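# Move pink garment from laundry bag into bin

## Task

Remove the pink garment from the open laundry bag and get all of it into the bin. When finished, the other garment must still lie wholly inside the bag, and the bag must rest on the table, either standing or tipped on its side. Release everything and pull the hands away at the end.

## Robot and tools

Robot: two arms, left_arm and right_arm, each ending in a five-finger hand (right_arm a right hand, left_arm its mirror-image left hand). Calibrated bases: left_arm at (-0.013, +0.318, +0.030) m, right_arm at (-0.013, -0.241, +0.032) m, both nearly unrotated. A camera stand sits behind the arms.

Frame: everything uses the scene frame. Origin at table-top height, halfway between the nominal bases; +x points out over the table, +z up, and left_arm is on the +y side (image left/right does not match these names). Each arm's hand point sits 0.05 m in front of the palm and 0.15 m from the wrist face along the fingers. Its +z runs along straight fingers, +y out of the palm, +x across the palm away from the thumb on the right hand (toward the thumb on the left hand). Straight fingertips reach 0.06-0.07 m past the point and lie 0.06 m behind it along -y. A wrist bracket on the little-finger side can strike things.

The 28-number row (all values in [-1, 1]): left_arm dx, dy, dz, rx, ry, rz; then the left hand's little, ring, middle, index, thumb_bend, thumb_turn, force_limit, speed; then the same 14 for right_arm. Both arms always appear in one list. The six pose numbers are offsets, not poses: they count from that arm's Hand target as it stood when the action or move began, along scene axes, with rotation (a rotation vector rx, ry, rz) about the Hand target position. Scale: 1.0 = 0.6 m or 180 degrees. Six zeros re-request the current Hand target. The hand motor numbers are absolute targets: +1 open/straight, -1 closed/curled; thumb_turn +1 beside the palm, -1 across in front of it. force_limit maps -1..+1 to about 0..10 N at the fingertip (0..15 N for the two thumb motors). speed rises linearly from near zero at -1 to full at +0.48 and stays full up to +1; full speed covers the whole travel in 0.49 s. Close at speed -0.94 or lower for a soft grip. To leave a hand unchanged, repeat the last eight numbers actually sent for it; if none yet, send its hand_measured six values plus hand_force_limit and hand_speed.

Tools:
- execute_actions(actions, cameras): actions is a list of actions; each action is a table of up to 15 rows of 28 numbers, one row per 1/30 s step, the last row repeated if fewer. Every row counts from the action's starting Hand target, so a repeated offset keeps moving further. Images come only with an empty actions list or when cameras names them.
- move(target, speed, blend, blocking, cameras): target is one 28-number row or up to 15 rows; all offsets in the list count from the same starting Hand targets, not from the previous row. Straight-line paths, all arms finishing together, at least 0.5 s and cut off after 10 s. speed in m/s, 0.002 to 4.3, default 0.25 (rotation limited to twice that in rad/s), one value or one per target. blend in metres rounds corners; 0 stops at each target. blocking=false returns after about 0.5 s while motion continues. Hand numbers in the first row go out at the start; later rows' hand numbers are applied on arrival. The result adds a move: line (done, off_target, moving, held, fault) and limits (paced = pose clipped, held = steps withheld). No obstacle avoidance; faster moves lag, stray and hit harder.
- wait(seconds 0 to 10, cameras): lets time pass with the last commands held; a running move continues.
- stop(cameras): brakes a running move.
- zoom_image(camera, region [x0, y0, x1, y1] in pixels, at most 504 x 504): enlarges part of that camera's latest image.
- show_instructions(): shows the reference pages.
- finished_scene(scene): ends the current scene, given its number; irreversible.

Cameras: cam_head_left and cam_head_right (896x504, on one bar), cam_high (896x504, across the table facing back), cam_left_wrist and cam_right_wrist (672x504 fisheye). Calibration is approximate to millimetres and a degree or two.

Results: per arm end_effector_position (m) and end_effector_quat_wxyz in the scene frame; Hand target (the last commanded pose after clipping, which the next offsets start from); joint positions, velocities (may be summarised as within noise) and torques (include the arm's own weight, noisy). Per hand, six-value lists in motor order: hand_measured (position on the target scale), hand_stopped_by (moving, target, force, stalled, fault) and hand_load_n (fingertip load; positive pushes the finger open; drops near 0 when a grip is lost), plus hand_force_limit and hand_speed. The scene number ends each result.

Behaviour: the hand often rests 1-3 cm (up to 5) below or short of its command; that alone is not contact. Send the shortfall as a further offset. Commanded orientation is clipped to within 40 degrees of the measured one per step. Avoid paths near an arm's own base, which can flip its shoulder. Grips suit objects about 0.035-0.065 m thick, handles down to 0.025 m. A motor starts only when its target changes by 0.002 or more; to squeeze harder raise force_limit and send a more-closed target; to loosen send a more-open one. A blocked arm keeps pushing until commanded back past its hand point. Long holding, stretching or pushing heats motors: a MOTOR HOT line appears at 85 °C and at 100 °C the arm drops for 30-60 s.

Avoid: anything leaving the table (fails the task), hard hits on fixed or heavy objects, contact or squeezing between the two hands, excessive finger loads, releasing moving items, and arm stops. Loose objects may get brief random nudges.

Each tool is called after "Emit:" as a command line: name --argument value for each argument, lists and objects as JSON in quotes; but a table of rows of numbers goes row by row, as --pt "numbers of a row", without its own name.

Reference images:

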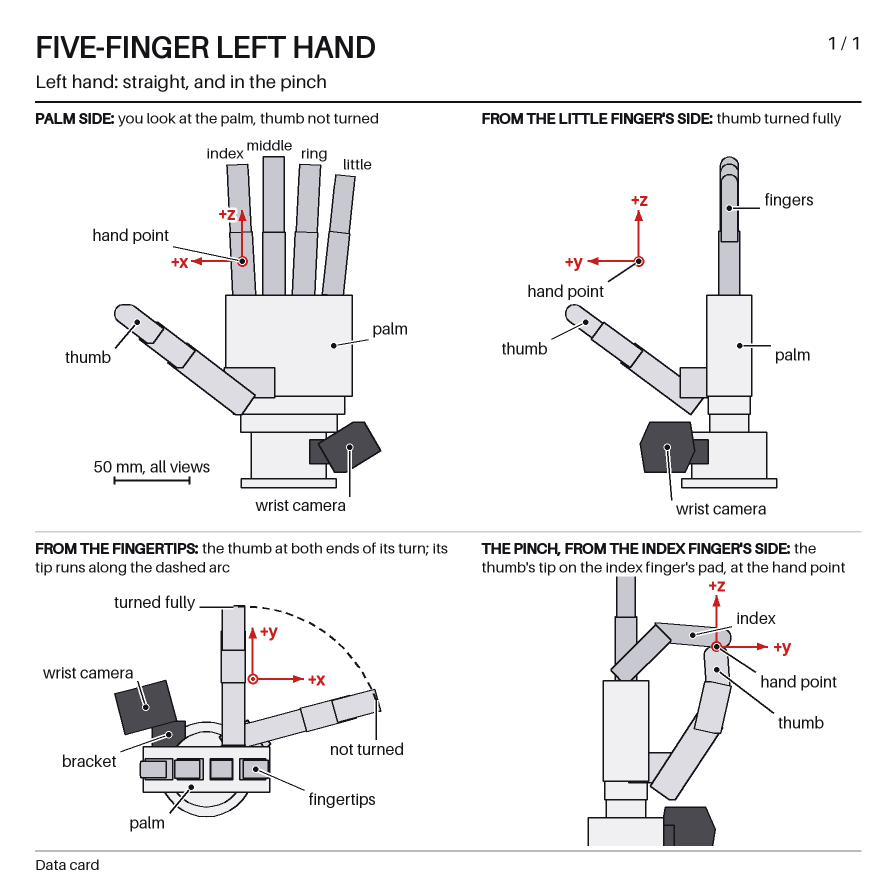

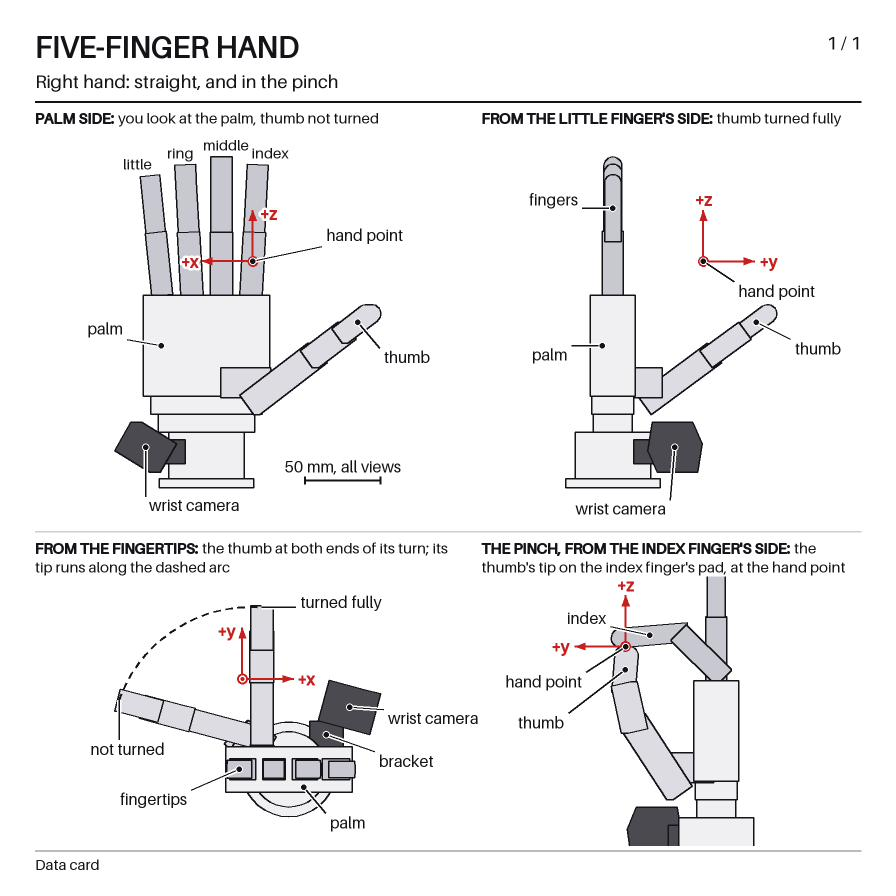

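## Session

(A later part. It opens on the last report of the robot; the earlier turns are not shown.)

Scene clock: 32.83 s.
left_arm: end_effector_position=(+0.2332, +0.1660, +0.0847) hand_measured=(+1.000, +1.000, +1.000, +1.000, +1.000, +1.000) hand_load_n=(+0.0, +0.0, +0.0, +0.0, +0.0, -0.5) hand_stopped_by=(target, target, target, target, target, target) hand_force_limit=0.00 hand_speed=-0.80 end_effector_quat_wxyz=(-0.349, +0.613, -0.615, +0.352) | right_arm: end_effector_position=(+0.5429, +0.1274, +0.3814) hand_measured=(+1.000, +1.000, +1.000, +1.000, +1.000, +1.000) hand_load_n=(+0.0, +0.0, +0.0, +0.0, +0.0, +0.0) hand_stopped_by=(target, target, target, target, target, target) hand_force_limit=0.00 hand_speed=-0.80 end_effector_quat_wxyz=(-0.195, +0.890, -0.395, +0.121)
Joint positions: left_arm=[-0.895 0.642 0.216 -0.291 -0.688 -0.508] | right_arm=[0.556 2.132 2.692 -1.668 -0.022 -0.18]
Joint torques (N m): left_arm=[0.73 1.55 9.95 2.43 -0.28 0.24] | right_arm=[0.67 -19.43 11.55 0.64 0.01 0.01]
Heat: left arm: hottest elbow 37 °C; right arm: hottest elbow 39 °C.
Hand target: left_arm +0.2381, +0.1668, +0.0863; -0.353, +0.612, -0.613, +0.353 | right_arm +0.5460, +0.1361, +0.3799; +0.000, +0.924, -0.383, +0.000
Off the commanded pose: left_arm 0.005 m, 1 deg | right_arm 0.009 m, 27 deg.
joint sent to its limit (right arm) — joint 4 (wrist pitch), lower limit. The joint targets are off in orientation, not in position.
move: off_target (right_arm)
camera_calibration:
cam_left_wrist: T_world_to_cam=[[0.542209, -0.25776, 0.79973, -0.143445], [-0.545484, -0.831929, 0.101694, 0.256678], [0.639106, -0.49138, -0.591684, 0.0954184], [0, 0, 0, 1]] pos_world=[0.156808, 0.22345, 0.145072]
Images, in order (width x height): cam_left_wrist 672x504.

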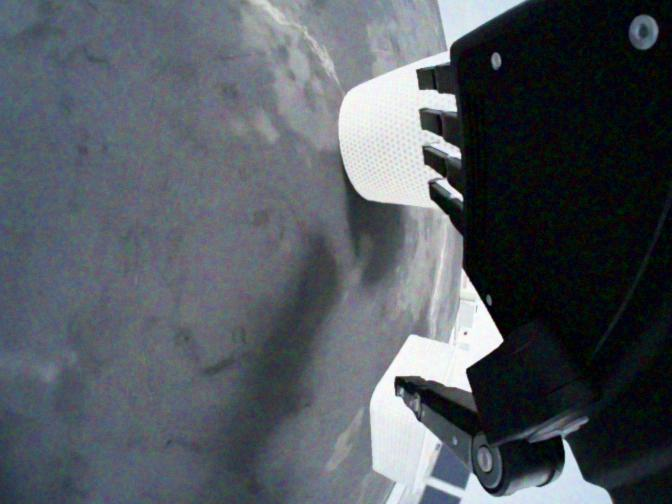

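Emit:
move --target '[0.055,0,0,0,0,0,1,1,1,1,1,1,0,-0.8,0,0,0,0,0,0,1,1,1,1,1,1,0,-0.8]' --cameras '["cam_left_wrist","cam_right_wrist","cam_head_left"]' --speed 0.06

Emit:
zoom_image --camera "cam_left_wrist" --region '[300, 20, 500, 220]'

Emit:
zoom_image --camera "cam_right_wrist" --region '[320, 190, 540, 410]'

Scene clock: 34.67 s.
left_arm: end_effector_position=(+0.2564, +0.1728, +0.0713) hand_measured=(+1.000, +1.000, +1.000, +1.000, +1.000, +1.000) hand_load_n=(+0.0, +0.0, +0.0, +0.0, +0.0, +0.0) hand_stopped_by=(target, target, target, target, target, target) hand_force_limit=0.00 hand_speed=-0.80 end_effector_quat_wxyz=(-0.348, +0.614, -0.621, +0.340) | right_arm: end_effector_position=(+0.5429, +0.1274, +0.3814) hand_measured=(+1.000, +1.000, +1.000, +1.000, +1.000, +1.000) hand_load_n=(+0.0, +0.0, +0.0, +0.0, +0.0, +0.0) hand_stopped_by=(target, target, target, target, target, target) hand_force_limit=0.00 hand_speed=-0.80 end_effector_quat_wxyz=(-0.195, +0.890, -0.395, +0.121)
Joint positions: left_arm=[-0.769 0.767 0.216 -0.136 -0.59 -0.41] | right_arm=[0.556 2.132 2.692 -1.668 -0.022 -0.18]
Joint torques (N m): left_arm=[0.32 0.5 12.14 2.62 -0.18 0.22] | right_arm=[0.73 -19.43 11.55 0.64 0.01 0.01]
Heat: left arm: hottest elbow 38 °C; right arm: hottest elbow 39 °C.
Hand target: left_arm +0.2711, +0.1668, +0.0863; -0.353, +0.612, -0.613, +0.353 | right_arm +0.5460, +0.1361, +0.3799; +0.000, +0.924, -0.383, +0.000
Off the commanded pose: left_arm 0.022 m, 2 deg | right_arm 0.009 m, 27 deg.
joint sent to its limit (right arm) — joint 4 (wrist pitch), lower limit. The joint targets are off in orientation, not in position.
move: off_target (left_arm, right_arm)
camera_calibration:
cam_left_wrist: T_world_to_cam=[[0.559885, -0.271226, 0.782921, -0.144601], [-0.543012, -0.833813, 0.0994637, 0.276213], [0.625833, -0.480824, -0.614118, 0.0792403], [0, 0, 0, 1]] pos_world=[0.181356, 0.229191, 0.134401]
cam_right_wrist: T_world_to_cam=[[-0.514539, -0.758362, -0.40017, 0.526089], [-0.856238, 0.429445, 0.287111, 0.307026], [-0.0458827, 0.490371, -0.870305, 0.405272], [0, 0, 0, 1]] pos_world=[0.552176, 0.0683809, 0.475085]
Images, in order (width x height): cam_head_left 896x504, cam_left_wrist 672x504, cam_right_wrist 672x504.

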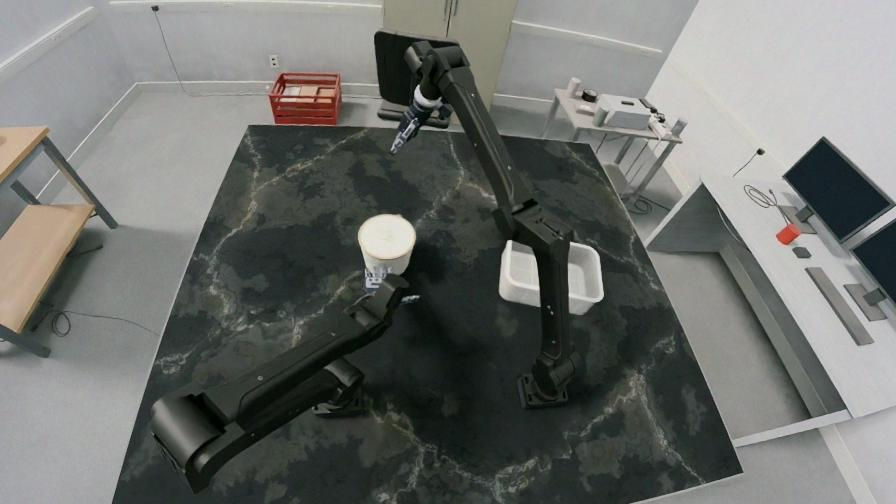

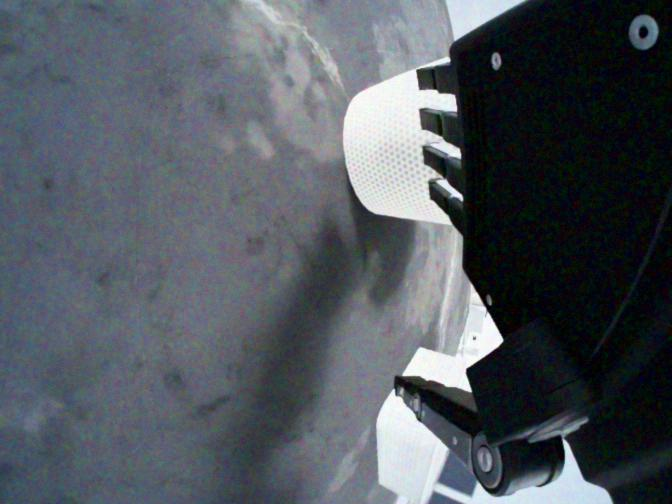

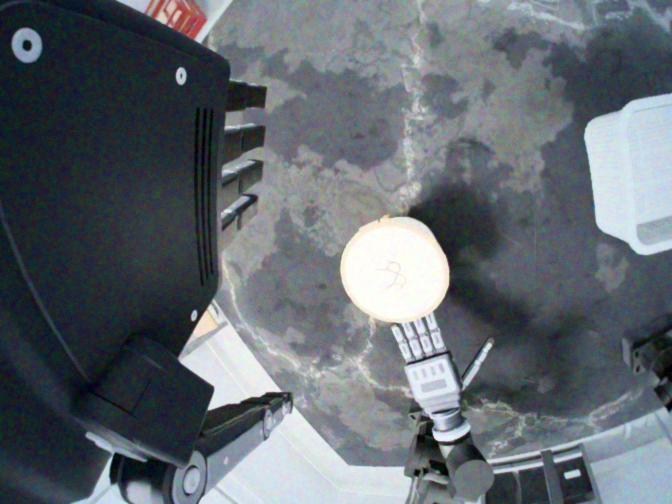

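Scaled by 2.520 from the camera's 672x504 image, which has a finer 960x720 frame.

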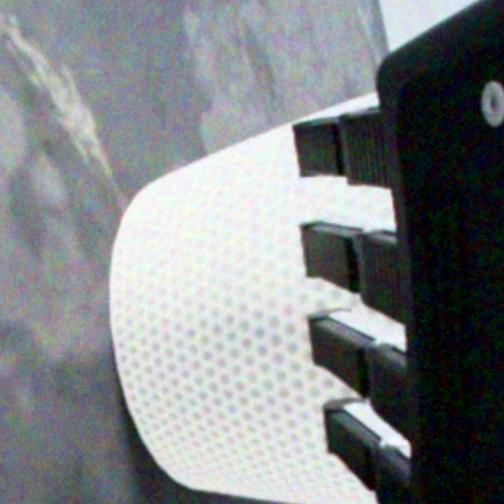

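Scaled by 2.291 from the camera's 672x504 image, which has a finer 960x720 frame.

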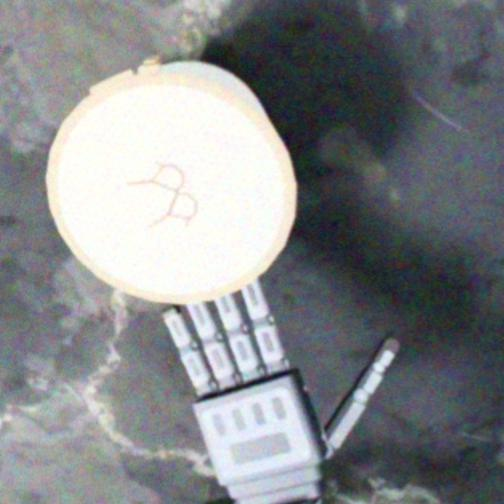

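Emit:
move --target '[0.01,-0.01,0.06,0,0,0,1,1,1,1,1,1,0,-0.8,0,0,0,0,0,0,1,1,1,1,1,1,0,-0.8]' --cameras '["cam_left_wrist","cam_right_wrist","cam_head_left"]' --speed 0.06

Emit:
zoom_image --camera "cam_left_wrist" --region '[300, 20, 500, 220]'

Emit:
zoom_image --camera "cam_right_wrist" --region '[320, 190, 540, 410]'

Emit:
zoom_image --camera "cam_head_left" --region '[330, 200, 450, 310]'

Scene clock: 36.27 s.
left_arm: end_effector_position=(+0.2629, +0.1673, +0.0952) hand_measured=(+1.000, +1.000, +1.000, +1.000, +1.000, +1.000) hand_load_n=(+0.0, +0.0, +0.0, +0.0, +0.0, +0.0) hand_stopped_by=(target, target, target, target, target, target) hand_force_limit=0.00 hand_speed=-0.80 end_effector_quat_wxyz=(-0.348, +0.614, -0.623, +0.338) | right_arm: end_effector_position=(+0.5429, +0.1274, +0.3814) hand_measured=(+1.000, +1.000, +1.000, +1.000, +1.000, +1.000) hand_load_n=(+0.0, +0.0, +0.0, +0.0, +0.0, +0.0) hand_stopped_by=(target, target, target, target, target, target) hand_force_limit=0.00 hand_speed=-0.80 end_effector_quat_wxyz=(-0.195, +0.890, -0.395, +0.121)
Joint positions: left_arm=[-0.769 0.744 0.282 -0.23 -0.59 -0.409] | right_arm=[0.556 2.132 2.692 -1.668 -0.022 -0.18]
Joint torques (N m): left_arm=[0.38 -1.14 14.67 0.85 -0.29 0.2] | right_arm=[0.73 -19.43 11.56 0.65 0.01 0.01]
Heat: left arm: hottest elbow 38 °C; right arm: hottest shoulder 39 °C.
Hand target: left_arm +0.2771, +0.1608, +0.1223; -0.353, +0.612, -0.613, +0.353 | right_arm +0.5460, +0.1361, +0.3799; +0.000, +0.924, -0.383, +0.000
Off the commanded pose: left_arm 0.031 m, 2 deg | right_arm 0.009 m, 27 deg.
joint sent to its limit (right arm) — joint 4 (wrist pitch), lower limit. The joint targets are off in orientation, not in position.
move: off_target (left_arm, right_arm)
camera_calibration:
cam_left_wrist: T_world_to_cam=[[0.561961, -0.274662, 0.780231, -0.16816], [-0.543415, -0.833736, 0.0978978, 0.273046], [0.623618, -0.479004, -0.617783, 0.0877602], [0, 0, 0, 1]] pos_world=[0.188148, 0.223498, 0.15869]
cam_right_wrist: T_world_to_cam=[[-0.514539, -0.758362, -0.40017, 0.526089], [-0.856238, 0.429445, 0.287111, 0.307026], [-0.0458827, 0.490371, -0.870305, 0.405272], [0, 0, 0, 1]] pos_world=[0.552176, 0.0683809, 0.475085]
Images, in order (width x height): cam_head_left 896x504, cam_left_wrist 672x504, cam_right_wrist 672x504.

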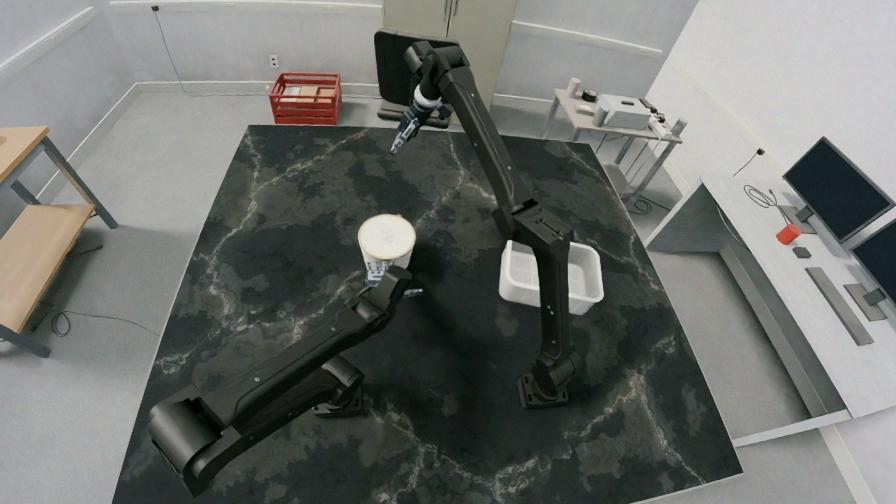

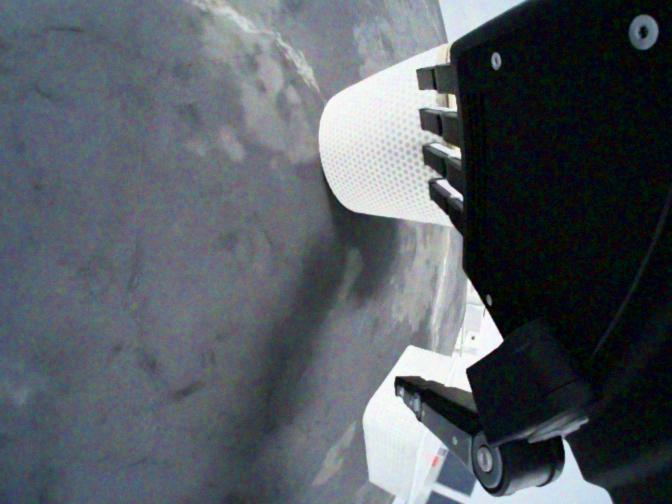

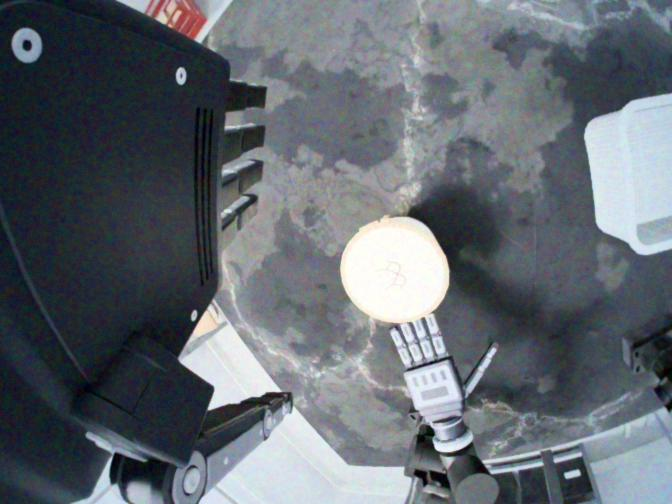

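Scaled by 2.520 from the camera's 672x504 image, which has a finer 960x720 frame.

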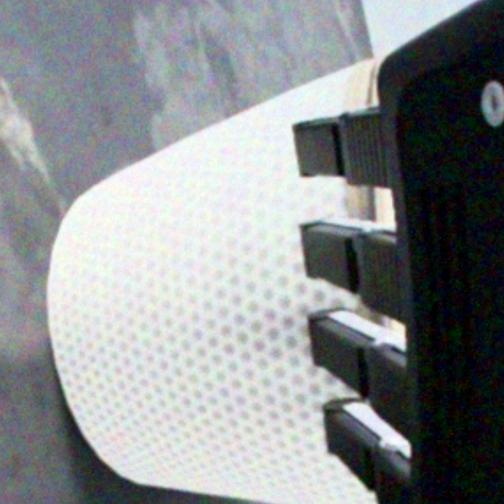

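Scaled by 2.291 from the camera's 672x504 image, which has a finer 960x720 frame.

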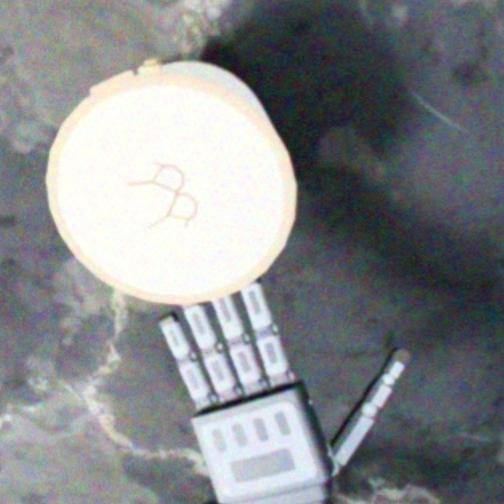

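Scaled by 4.200 from the camera's 896x504 image, which has a finer 1280x720 frame.

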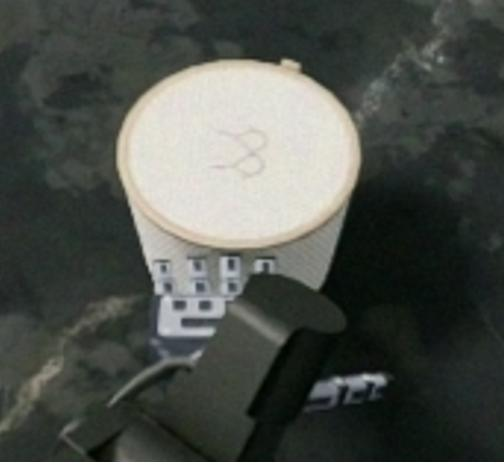

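Emit:
move --target '[0.01,-0.0,0.035,0,0,0,1,1,1,1,1,1,0,-0.8,0,0,0,0,0,0,1,1,1,1,1,1,0,-0.8]' --cameras '["cam_left_wrist","cam_right_wrist","cam_head_left"]' --speed 0.06

Emit:
zoom_image --camera "cam_left_wrist" --region '[300, 20, 500, 220]'

Emit:
zoom_image --camera "cam_head_left" --region '[330, 200, 450, 310]'

Scene clock: 37.67 s.
left_arm: end_effector_position=(+0.2689, +0.1661, +0.1145) hand_measured=(+1.000, +1.000, +1.000, +1.000, +1.000, +1.000) hand_load_n=(+0.0, +0.0, +0.0, -0.5, +0.0, +0.0) hand_stopped_by=(target, target, target, target, target, target) hand_force_limit=0.00 hand_speed=-0.80 end_effector_quat_wxyz=(-0.347, +0.614, -0.623, +0.337) | right_arm: end_effector_position=(+0.5429, +0.1274, +0.3814) hand_measured=(+1.000, +1.000, +1.000, +1.000, +1.000, +1.000) hand_load_n=(+0.0, +0.0, +0.0, +0.0, -0.5, +0.0) hand_stopped_by=(target, target, target, target, target, target) hand_force_limit=0.00 hand_speed=-0.80 end_effector_quat_wxyz=(-0.195, +0.890, -0.395, +0.121)
Joint positions: left_arm=[-0.752 0.726 0.332 -0.292 -0.576 -0.397] | right_arm=[0.556 2.132 2.692 -1.668 -0.022 -0.18]
Joint torques (N m): left_arm=[0.44 -1.55 14.95 1.2 -0.2 0.2] | right_arm=[0.73 -19.43 11.55 0.62 0.01 0.01]
Heat: left arm: hottest elbow 39 °C; right arm: hottest shoulder 39 °C.
Hand target: left_arm +0.2831, +0.1608, +0.1433; -0.353, +0.612, -0.612, +0.354 | right_arm +0.5460, +0.1361, +0.3799; +0.000, +0.924, -0.383, +0.000
Off the commanded pose: left_arm 0.033 m, 2 deg | right_arm 0.009 m, 27 deg.
joint sent to its limit (right arm) — joint 4 (wrist pitch), lower limit. The joint targets are off in orientation, not in position.
move: off_target (left_arm, right_arm)
camera_calibration:
cam_left_wrist: T_world_to_cam=[[0.563561, -0.274876, 0.779001, -0.187197], [-0.5434, -0.83362, 0.0989686, 0.273146], [0.622186, -0.479084, -0.619163, 0.0959219], [0, 0, 0, 1]] pos_world=[0.194243, 0.222198, 0.178185]
cam_right_wrist: T_world_to_cam=[[-0.514539, -0.758362, -0.40017, 0.526089], [-0.856238, 0.429445, 0.287111, 0.307026], [-0.0458827, 0.490371, -0.870305, 0.405272], [0, 0, 0, 1]] pos_world=[0.552176, 0.0683809, 0.475085]
Images, in order (width x height): cam_head_left 896x504, cam_left_wrist 672x504, cam_right_wrist 672x504.

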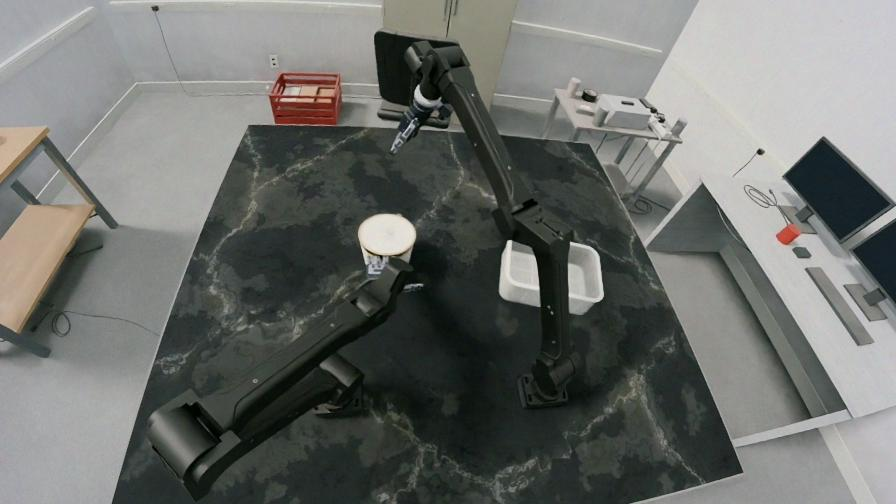

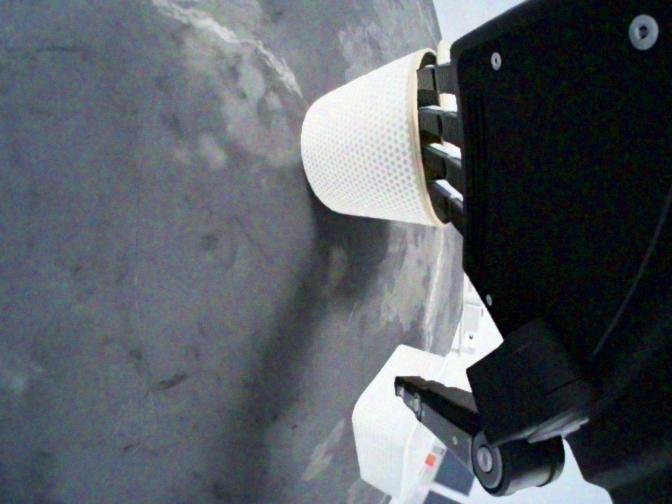

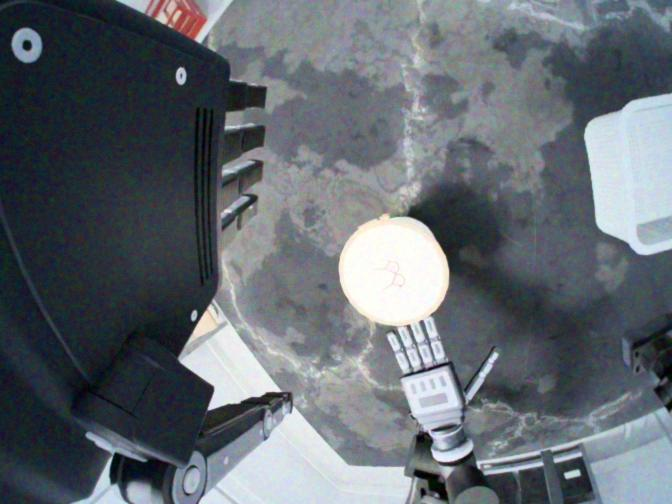

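Scaled by 2.520 from the camera's 672x504 image, which has a finer 960x720 frame.

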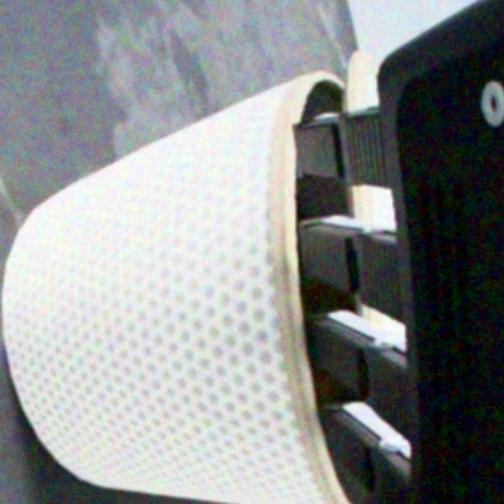

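Scaled by 4.200 from the camera's 896x504 image, which has a finer 1280x720 frame.

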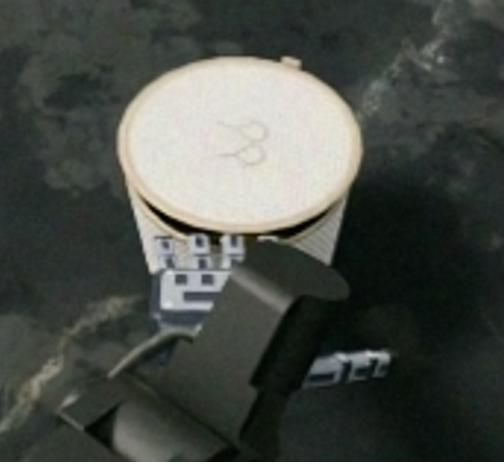

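Emit:
move --target '[0.03,0,0.03,0,0,0,1,1,1,1,1,1,0,-0.8,-0.15,-0.4,-0.02,0,0,0,1,1,1,1,1,1,0,-0.8]' --cameras '["cam_left_wrist","cam_head_left"]' --speed 0.15

Emit:
zoom_image --camera "cam_head_left" --region '[330, 200, 450, 310]'

Scene clock: 41.00 s.
left_arm: end_effector_position=(+0.2867, +0.1647, +0.1376) hand_measured=(+1.000, +1.000, +1.000, +1.000, +1.000, +1.000) hand_load_n=(+0.0, +0.0, -0.5, -0.5, +0.0, +0.0) hand_stopped_by=(target, target, target, target, target, target) hand_force_limit=0.00 hand_speed=-0.80 end_effector_quat_wxyz=(-0.347, +0.614, -0.619, +0.345) | right_arm: end_effector_position=(+0.4592, -0.0990, +0.3624) hand_measured=(+1.000, +1.000, +1.000, +1.000, +1.000, +1.000) hand_load_n=(+0.0, +0.0, +0.0, +0.0, +0.0, +0.0) hand_stopped_by=(target, target, target, target, target, target) hand_force_limit=0.00 hand_speed=-0.80 end_effector_quat_wxyz=(-0.063, +0.918, -0.384, +0.074)
Joint positions: left_arm=[-0.701 0.74 0.39 -0.3 -0.534 -0.362] | right_arm=[0.299 1.709 2.002 -1.668 -0.004 -0.485]
Joint torques (N m): left_arm=[0.73 -0.5 15.31 1.11 -0.16 0.2] | right_arm=[-0.5 -16.91 8.5 0.16 0.03 -0.01]
Heat: left arm: hottest elbow 40 °C; right arm: hottest shoulder 39 °C.
Hand target: left_arm +0.3011, +0.1608, +0.1612; -0.353, +0.612, -0.612, +0.353 | right_arm +0.4560, -0.1040, +0.3680; +0.000, +0.924, -0.383, +0.000
Off the commanded pose: left_arm 0.028 m, 1 deg | right_arm 0.008 m, 11 deg.
joint sent to its limit (right arm) — joint 4 (wrist pitch), lower limit. The joint targets are off in orientation, not in position.
move: off_target (left_arm, right_arm)
camera_calibration:
cam_left_wrist: T_world_to_cam=[[0.553543, -0.264838, 0.789589, -0.215811], [-0.544862, -0.832195, 0.102847, 0.278999], [0.629854, -0.487147, -0.604956, 0.0957422], [0, 0, 0, 1]] pos_world=[0.211173, 0.221667, 0.199628]
Images, in order (width x height): cam_head_left 896x504, cam_left_wrist 672x504.

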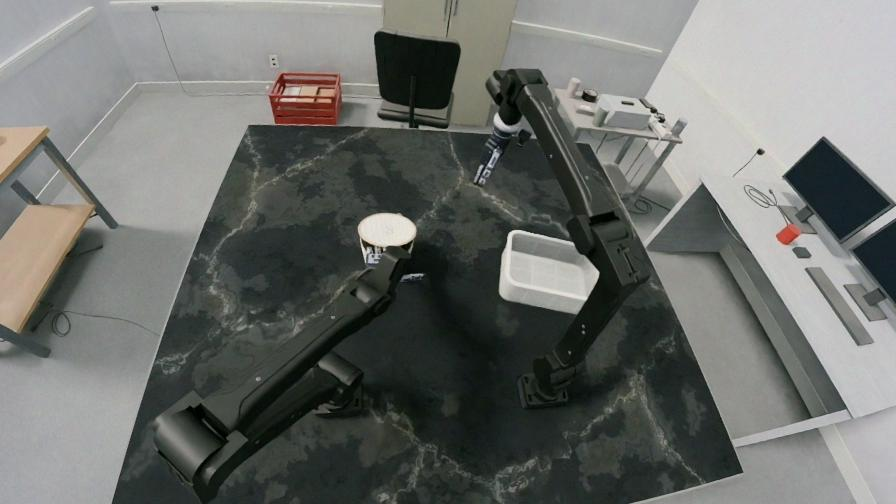

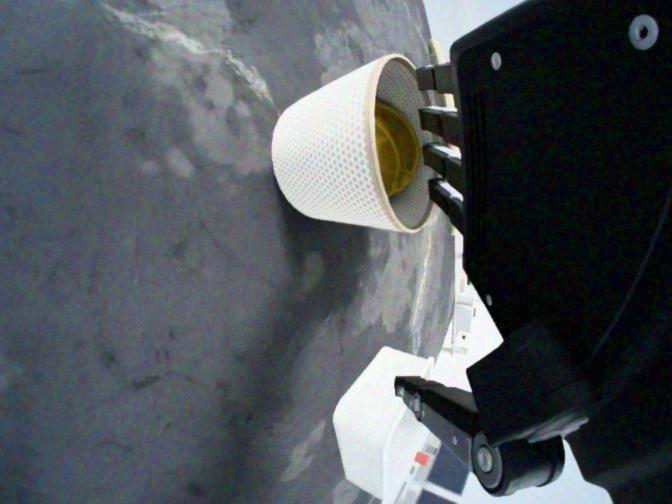

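Scaled by 4.200 from the camera's 896x504 image, which has a finer 1280x720 frame.

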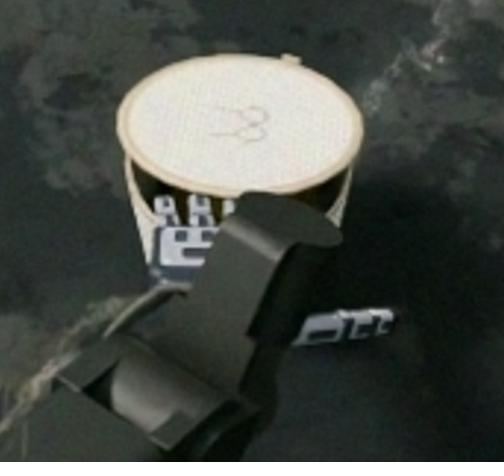

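Emit:
move --pt "0.043 0 0.072 0 0 0 1 1 1 1 1 1 0 -0.8 0 0 0 0 0 0 1 1 1 1 1 1 0 -0.8" --pt "0.093 0 0.13 0 0 0 1 1 1 1 1 1 0 -0.8 0 0 0 0 0 0 1 1 1 1 1 1 0 -0.8" --pt "0.16 0 0.163 0 0 0 1 1 1 1 1 1 0 -0.8 0 0 0 0 0 0 1 1 1 1 1 1 0 -0.8" --cameras '["cam_left_wrist","cam_head_left","cam_high"]' --speed 0.1 --blend 0.015

Scene clock: 43.60 s.
left_arm: end_effector_position=(+0.3813, +0.1611, +0.2337) hand_measured=(+1.000, +1.000, +1.000, +1.000, +1.000, +1.000) hand_load_n=(+0.0, +0.0, +0.0, +0.0, +0.0, -0.5) hand_stopped_by=(target, target, target, target, target, target) hand_force_limit=0.00 hand_speed=-0.80 end_effector_quat_wxyz=(-0.344, +0.617, -0.620, +0.343) | right_arm: end_effector_position=(+0.4593, -0.0992, +0.3624) hand_measured=(+1.000, +1.000, +1.000, +1.000, +1.000, +1.000) hand_load_n=(+0.0, +0.0, +0.5, +0.0, +0.0, +0.0) hand_stopped_by=(target, target, target, target, target, target) hand_force_limit=0.00 hand_speed=-0.80 end_effector_quat_wxyz=(-0.063, +0.918, -0.384, +0.074)
Joint positions: left_arm=[-0.512 0.944 0.74 -0.399 -0.377 -0.246] | right_arm=[0.299 1.709 2.002 -1.668 -0.003 -0.486]
Joint torques (N m): left_arm=[0.67 -3.19 15.91 1.35 -0.06 0.21] | right_arm=[-0.44 -16.91 8.5 0.14 0.03 0.01]
Heat: left arm: hottest elbow 41 °C; right arm: hottest shoulder 39 °C.
Hand target: left_arm +0.3970, +0.1607, +0.2591; -0.353, +0.612, -0.613, +0.353 | right_arm +0.4560, -0.1040, +0.3680; +0.000, +0.924, -0.383, +0.000
Off the commanded pose: left_arm 0.030 m, 2 deg | right_arm 0.008 m, 11 deg.
joint sent to its limit (right arm) — joint 4 (wrist pitch), lower limit. The joint targets are off in orientation, not in position.
move: off_target (left_arm, right_arm)
camera_calibration:
cam_left_wrist: T_world_to_cam=[[0.560561, -0.261738, 0.785662, -0.347293], [-0.542798, -0.832643, 0.10989, 0.315336], [0.625414, -0.488056, -0.608818, 0.0952782], [0, 0, 0, 1]] pos_world=[0.306254, 0.218163, 0.29621]
Images, in order (width x height): cam_head_left 896x504, cam_high 896x504, cam_left_wrist 672x504.

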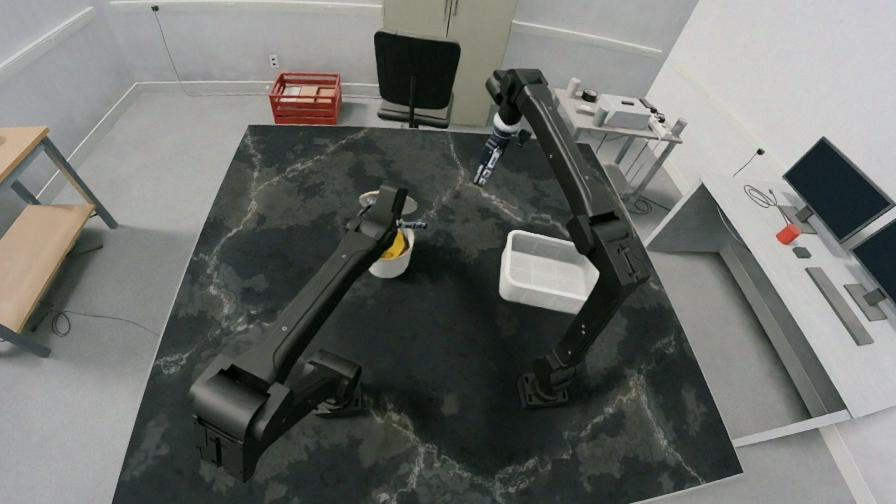

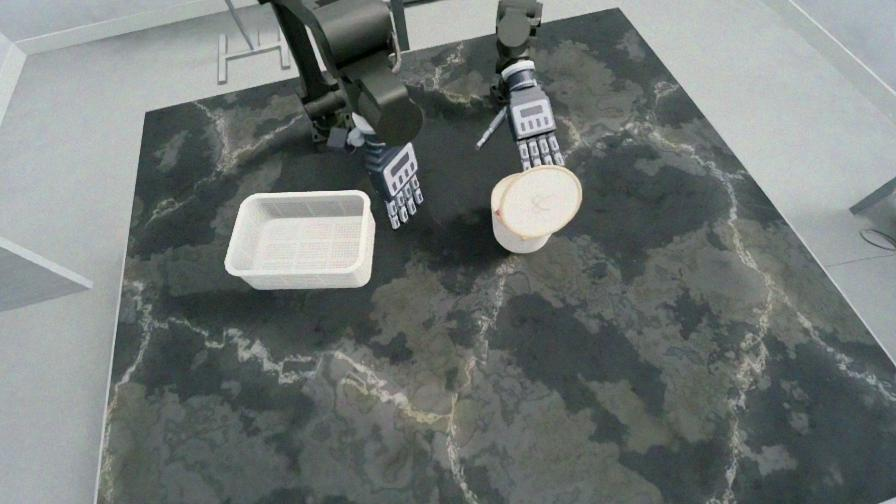

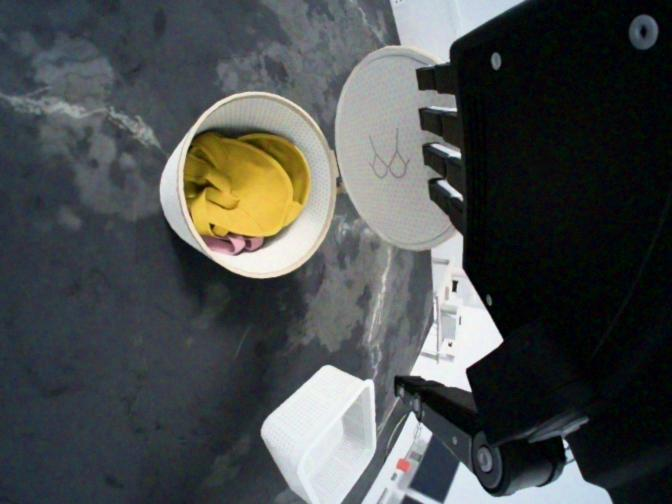

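Emit:
move --pt "0.09 0 0.0 0 0 0 1 1 1 1 1 1 0 -0.8 0 0 0 0 0 0 1 1 1 1 1 1 0 -0.8" --pt "0.16 0 -0.03 0 0 0 1 1 1 1 1 1 0 -0.8 0 0 0 0 0 0 1 1 1 1 1 1 0 -0.8" --cameras '["cam_left_wrist","cam_head_left","cam_high"]' --speed 0.1 --blend 0.015

Emit:
zoom_image --camera "cam_left_wrist" --region '[60, 60, 360, 320]'

Scene clock: 49.33 s.
left_arm: end_effector_position=(+0.4687, +0.1617, +0.2130) hand_measured=(+1.000, +1.000, +1.000, +1.000, +1.000, +1.000) hand_load_n=(+0.0, +0.0, +0.0, +0.0, +0.0, +0.0) hand_stopped_by=(target, target, target, target, target, target) hand_force_limit=0.00 hand_speed=-0.80 end_effector_quat_wxyz=(-0.337, +0.620, -0.625, +0.332) | right_arm: end_effector_position=(+0.4593, -0.0992, +0.3624) hand_measured=(+1.000, +1.000, +1.000, +1.000, +1.000, +1.000) hand_load_n=(+0.0, +0.0, +0.0, +0.0, -0.5, +0.0) hand_stopped_by=(target, target, target, target, target, target) hand_force_limit=0.00 hand_speed=-0.80 end_effector_quat_wxyz=(-0.063, +0.918, -0.384, +0.074)
Joint positions: left_arm=[-0.406 1.215 0.88 -0.279 -0.289 -0.186] | right_arm=[0.299 1.709 2.002 -1.668 -0.003 -0.486]
Joint torques (N m): left_arm=[0.5 -6.53 15.39 2.77 -0.04 0.19] | right_arm=[-0.5 -16.91 8.49 0.16 0.03 0.01]
Heat: left arm: hottest elbow 41 °C; right arm: hottest elbow 39 °C.
Hand target: left_arm +0.4931, +0.1607, +0.2411; -0.353, +0.612, -0.613, +0.353 | right_arm +0.4560, -0.1040, +0.3680; +0.000, +0.924, -0.383, +0.000
Off the commanded pose: left_arm 0.037 m, 4 deg | right_arm 0.008 m, 11 deg.
joint sent to its limit (right arm) — joint 4 (wrist pitch), lower limit. The joint targets are off in orientation, not in position.
move: off_target (left_arm, right_arm)
camera_calibration:
cam_left_wrist: T_world_to_cam=[[0.583403, -0.26683, 0.7671, -0.385788], [-0.538847, -0.833847, 0.119761, 0.361738], [0.607688, -0.483219, -0.630249, 0.0403286], [0, 0, 0, 1]] pos_world=[0.395484, 0.218182, 0.278033]
Images, in order (width x height): cam_head_left 896x504, cam_high 896x504, cam_left_wrist 672x504.

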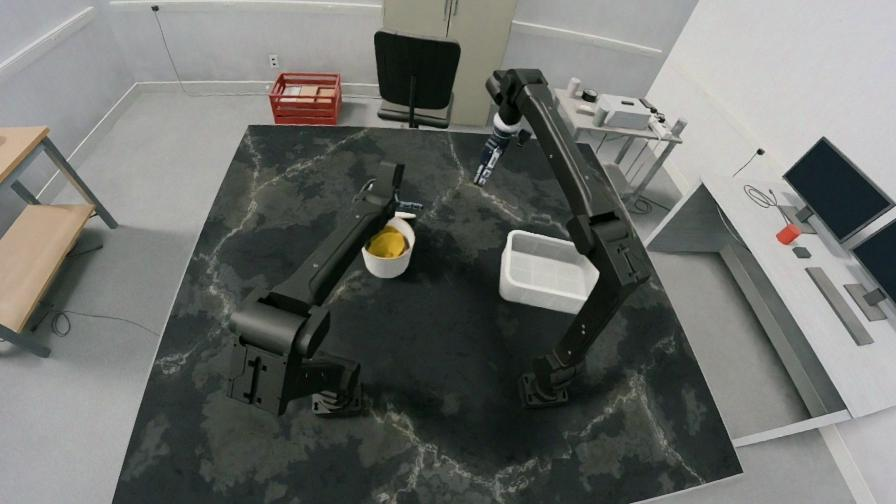

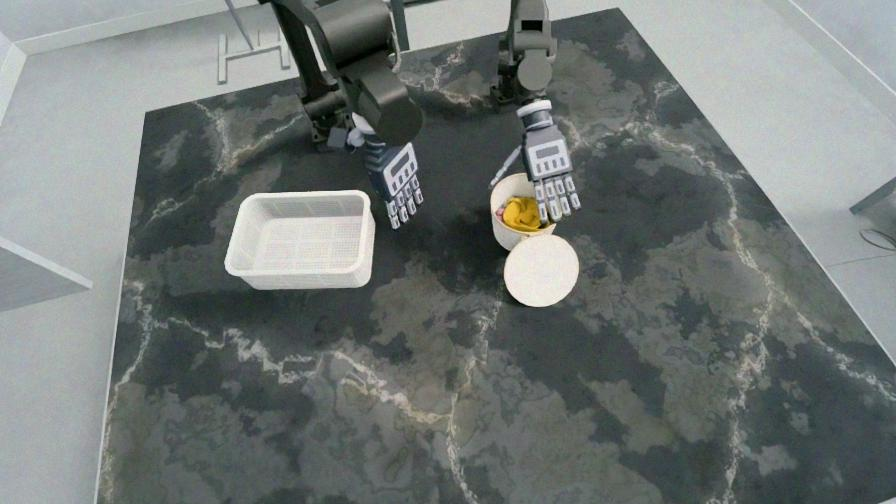

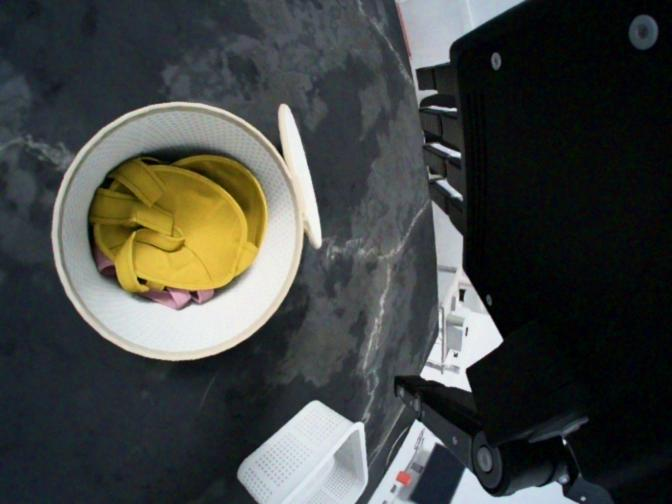

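Scaled by 1.680 from the camera's 672x504 image, which has a finer 960x720 frame.

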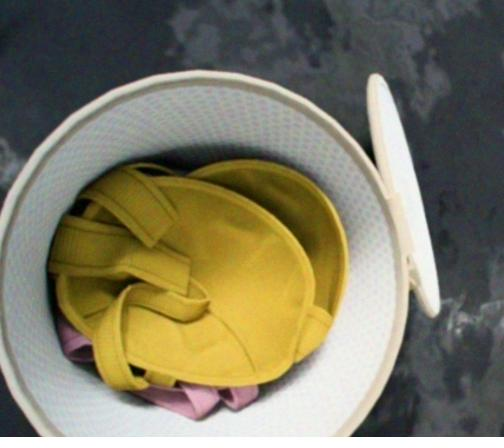

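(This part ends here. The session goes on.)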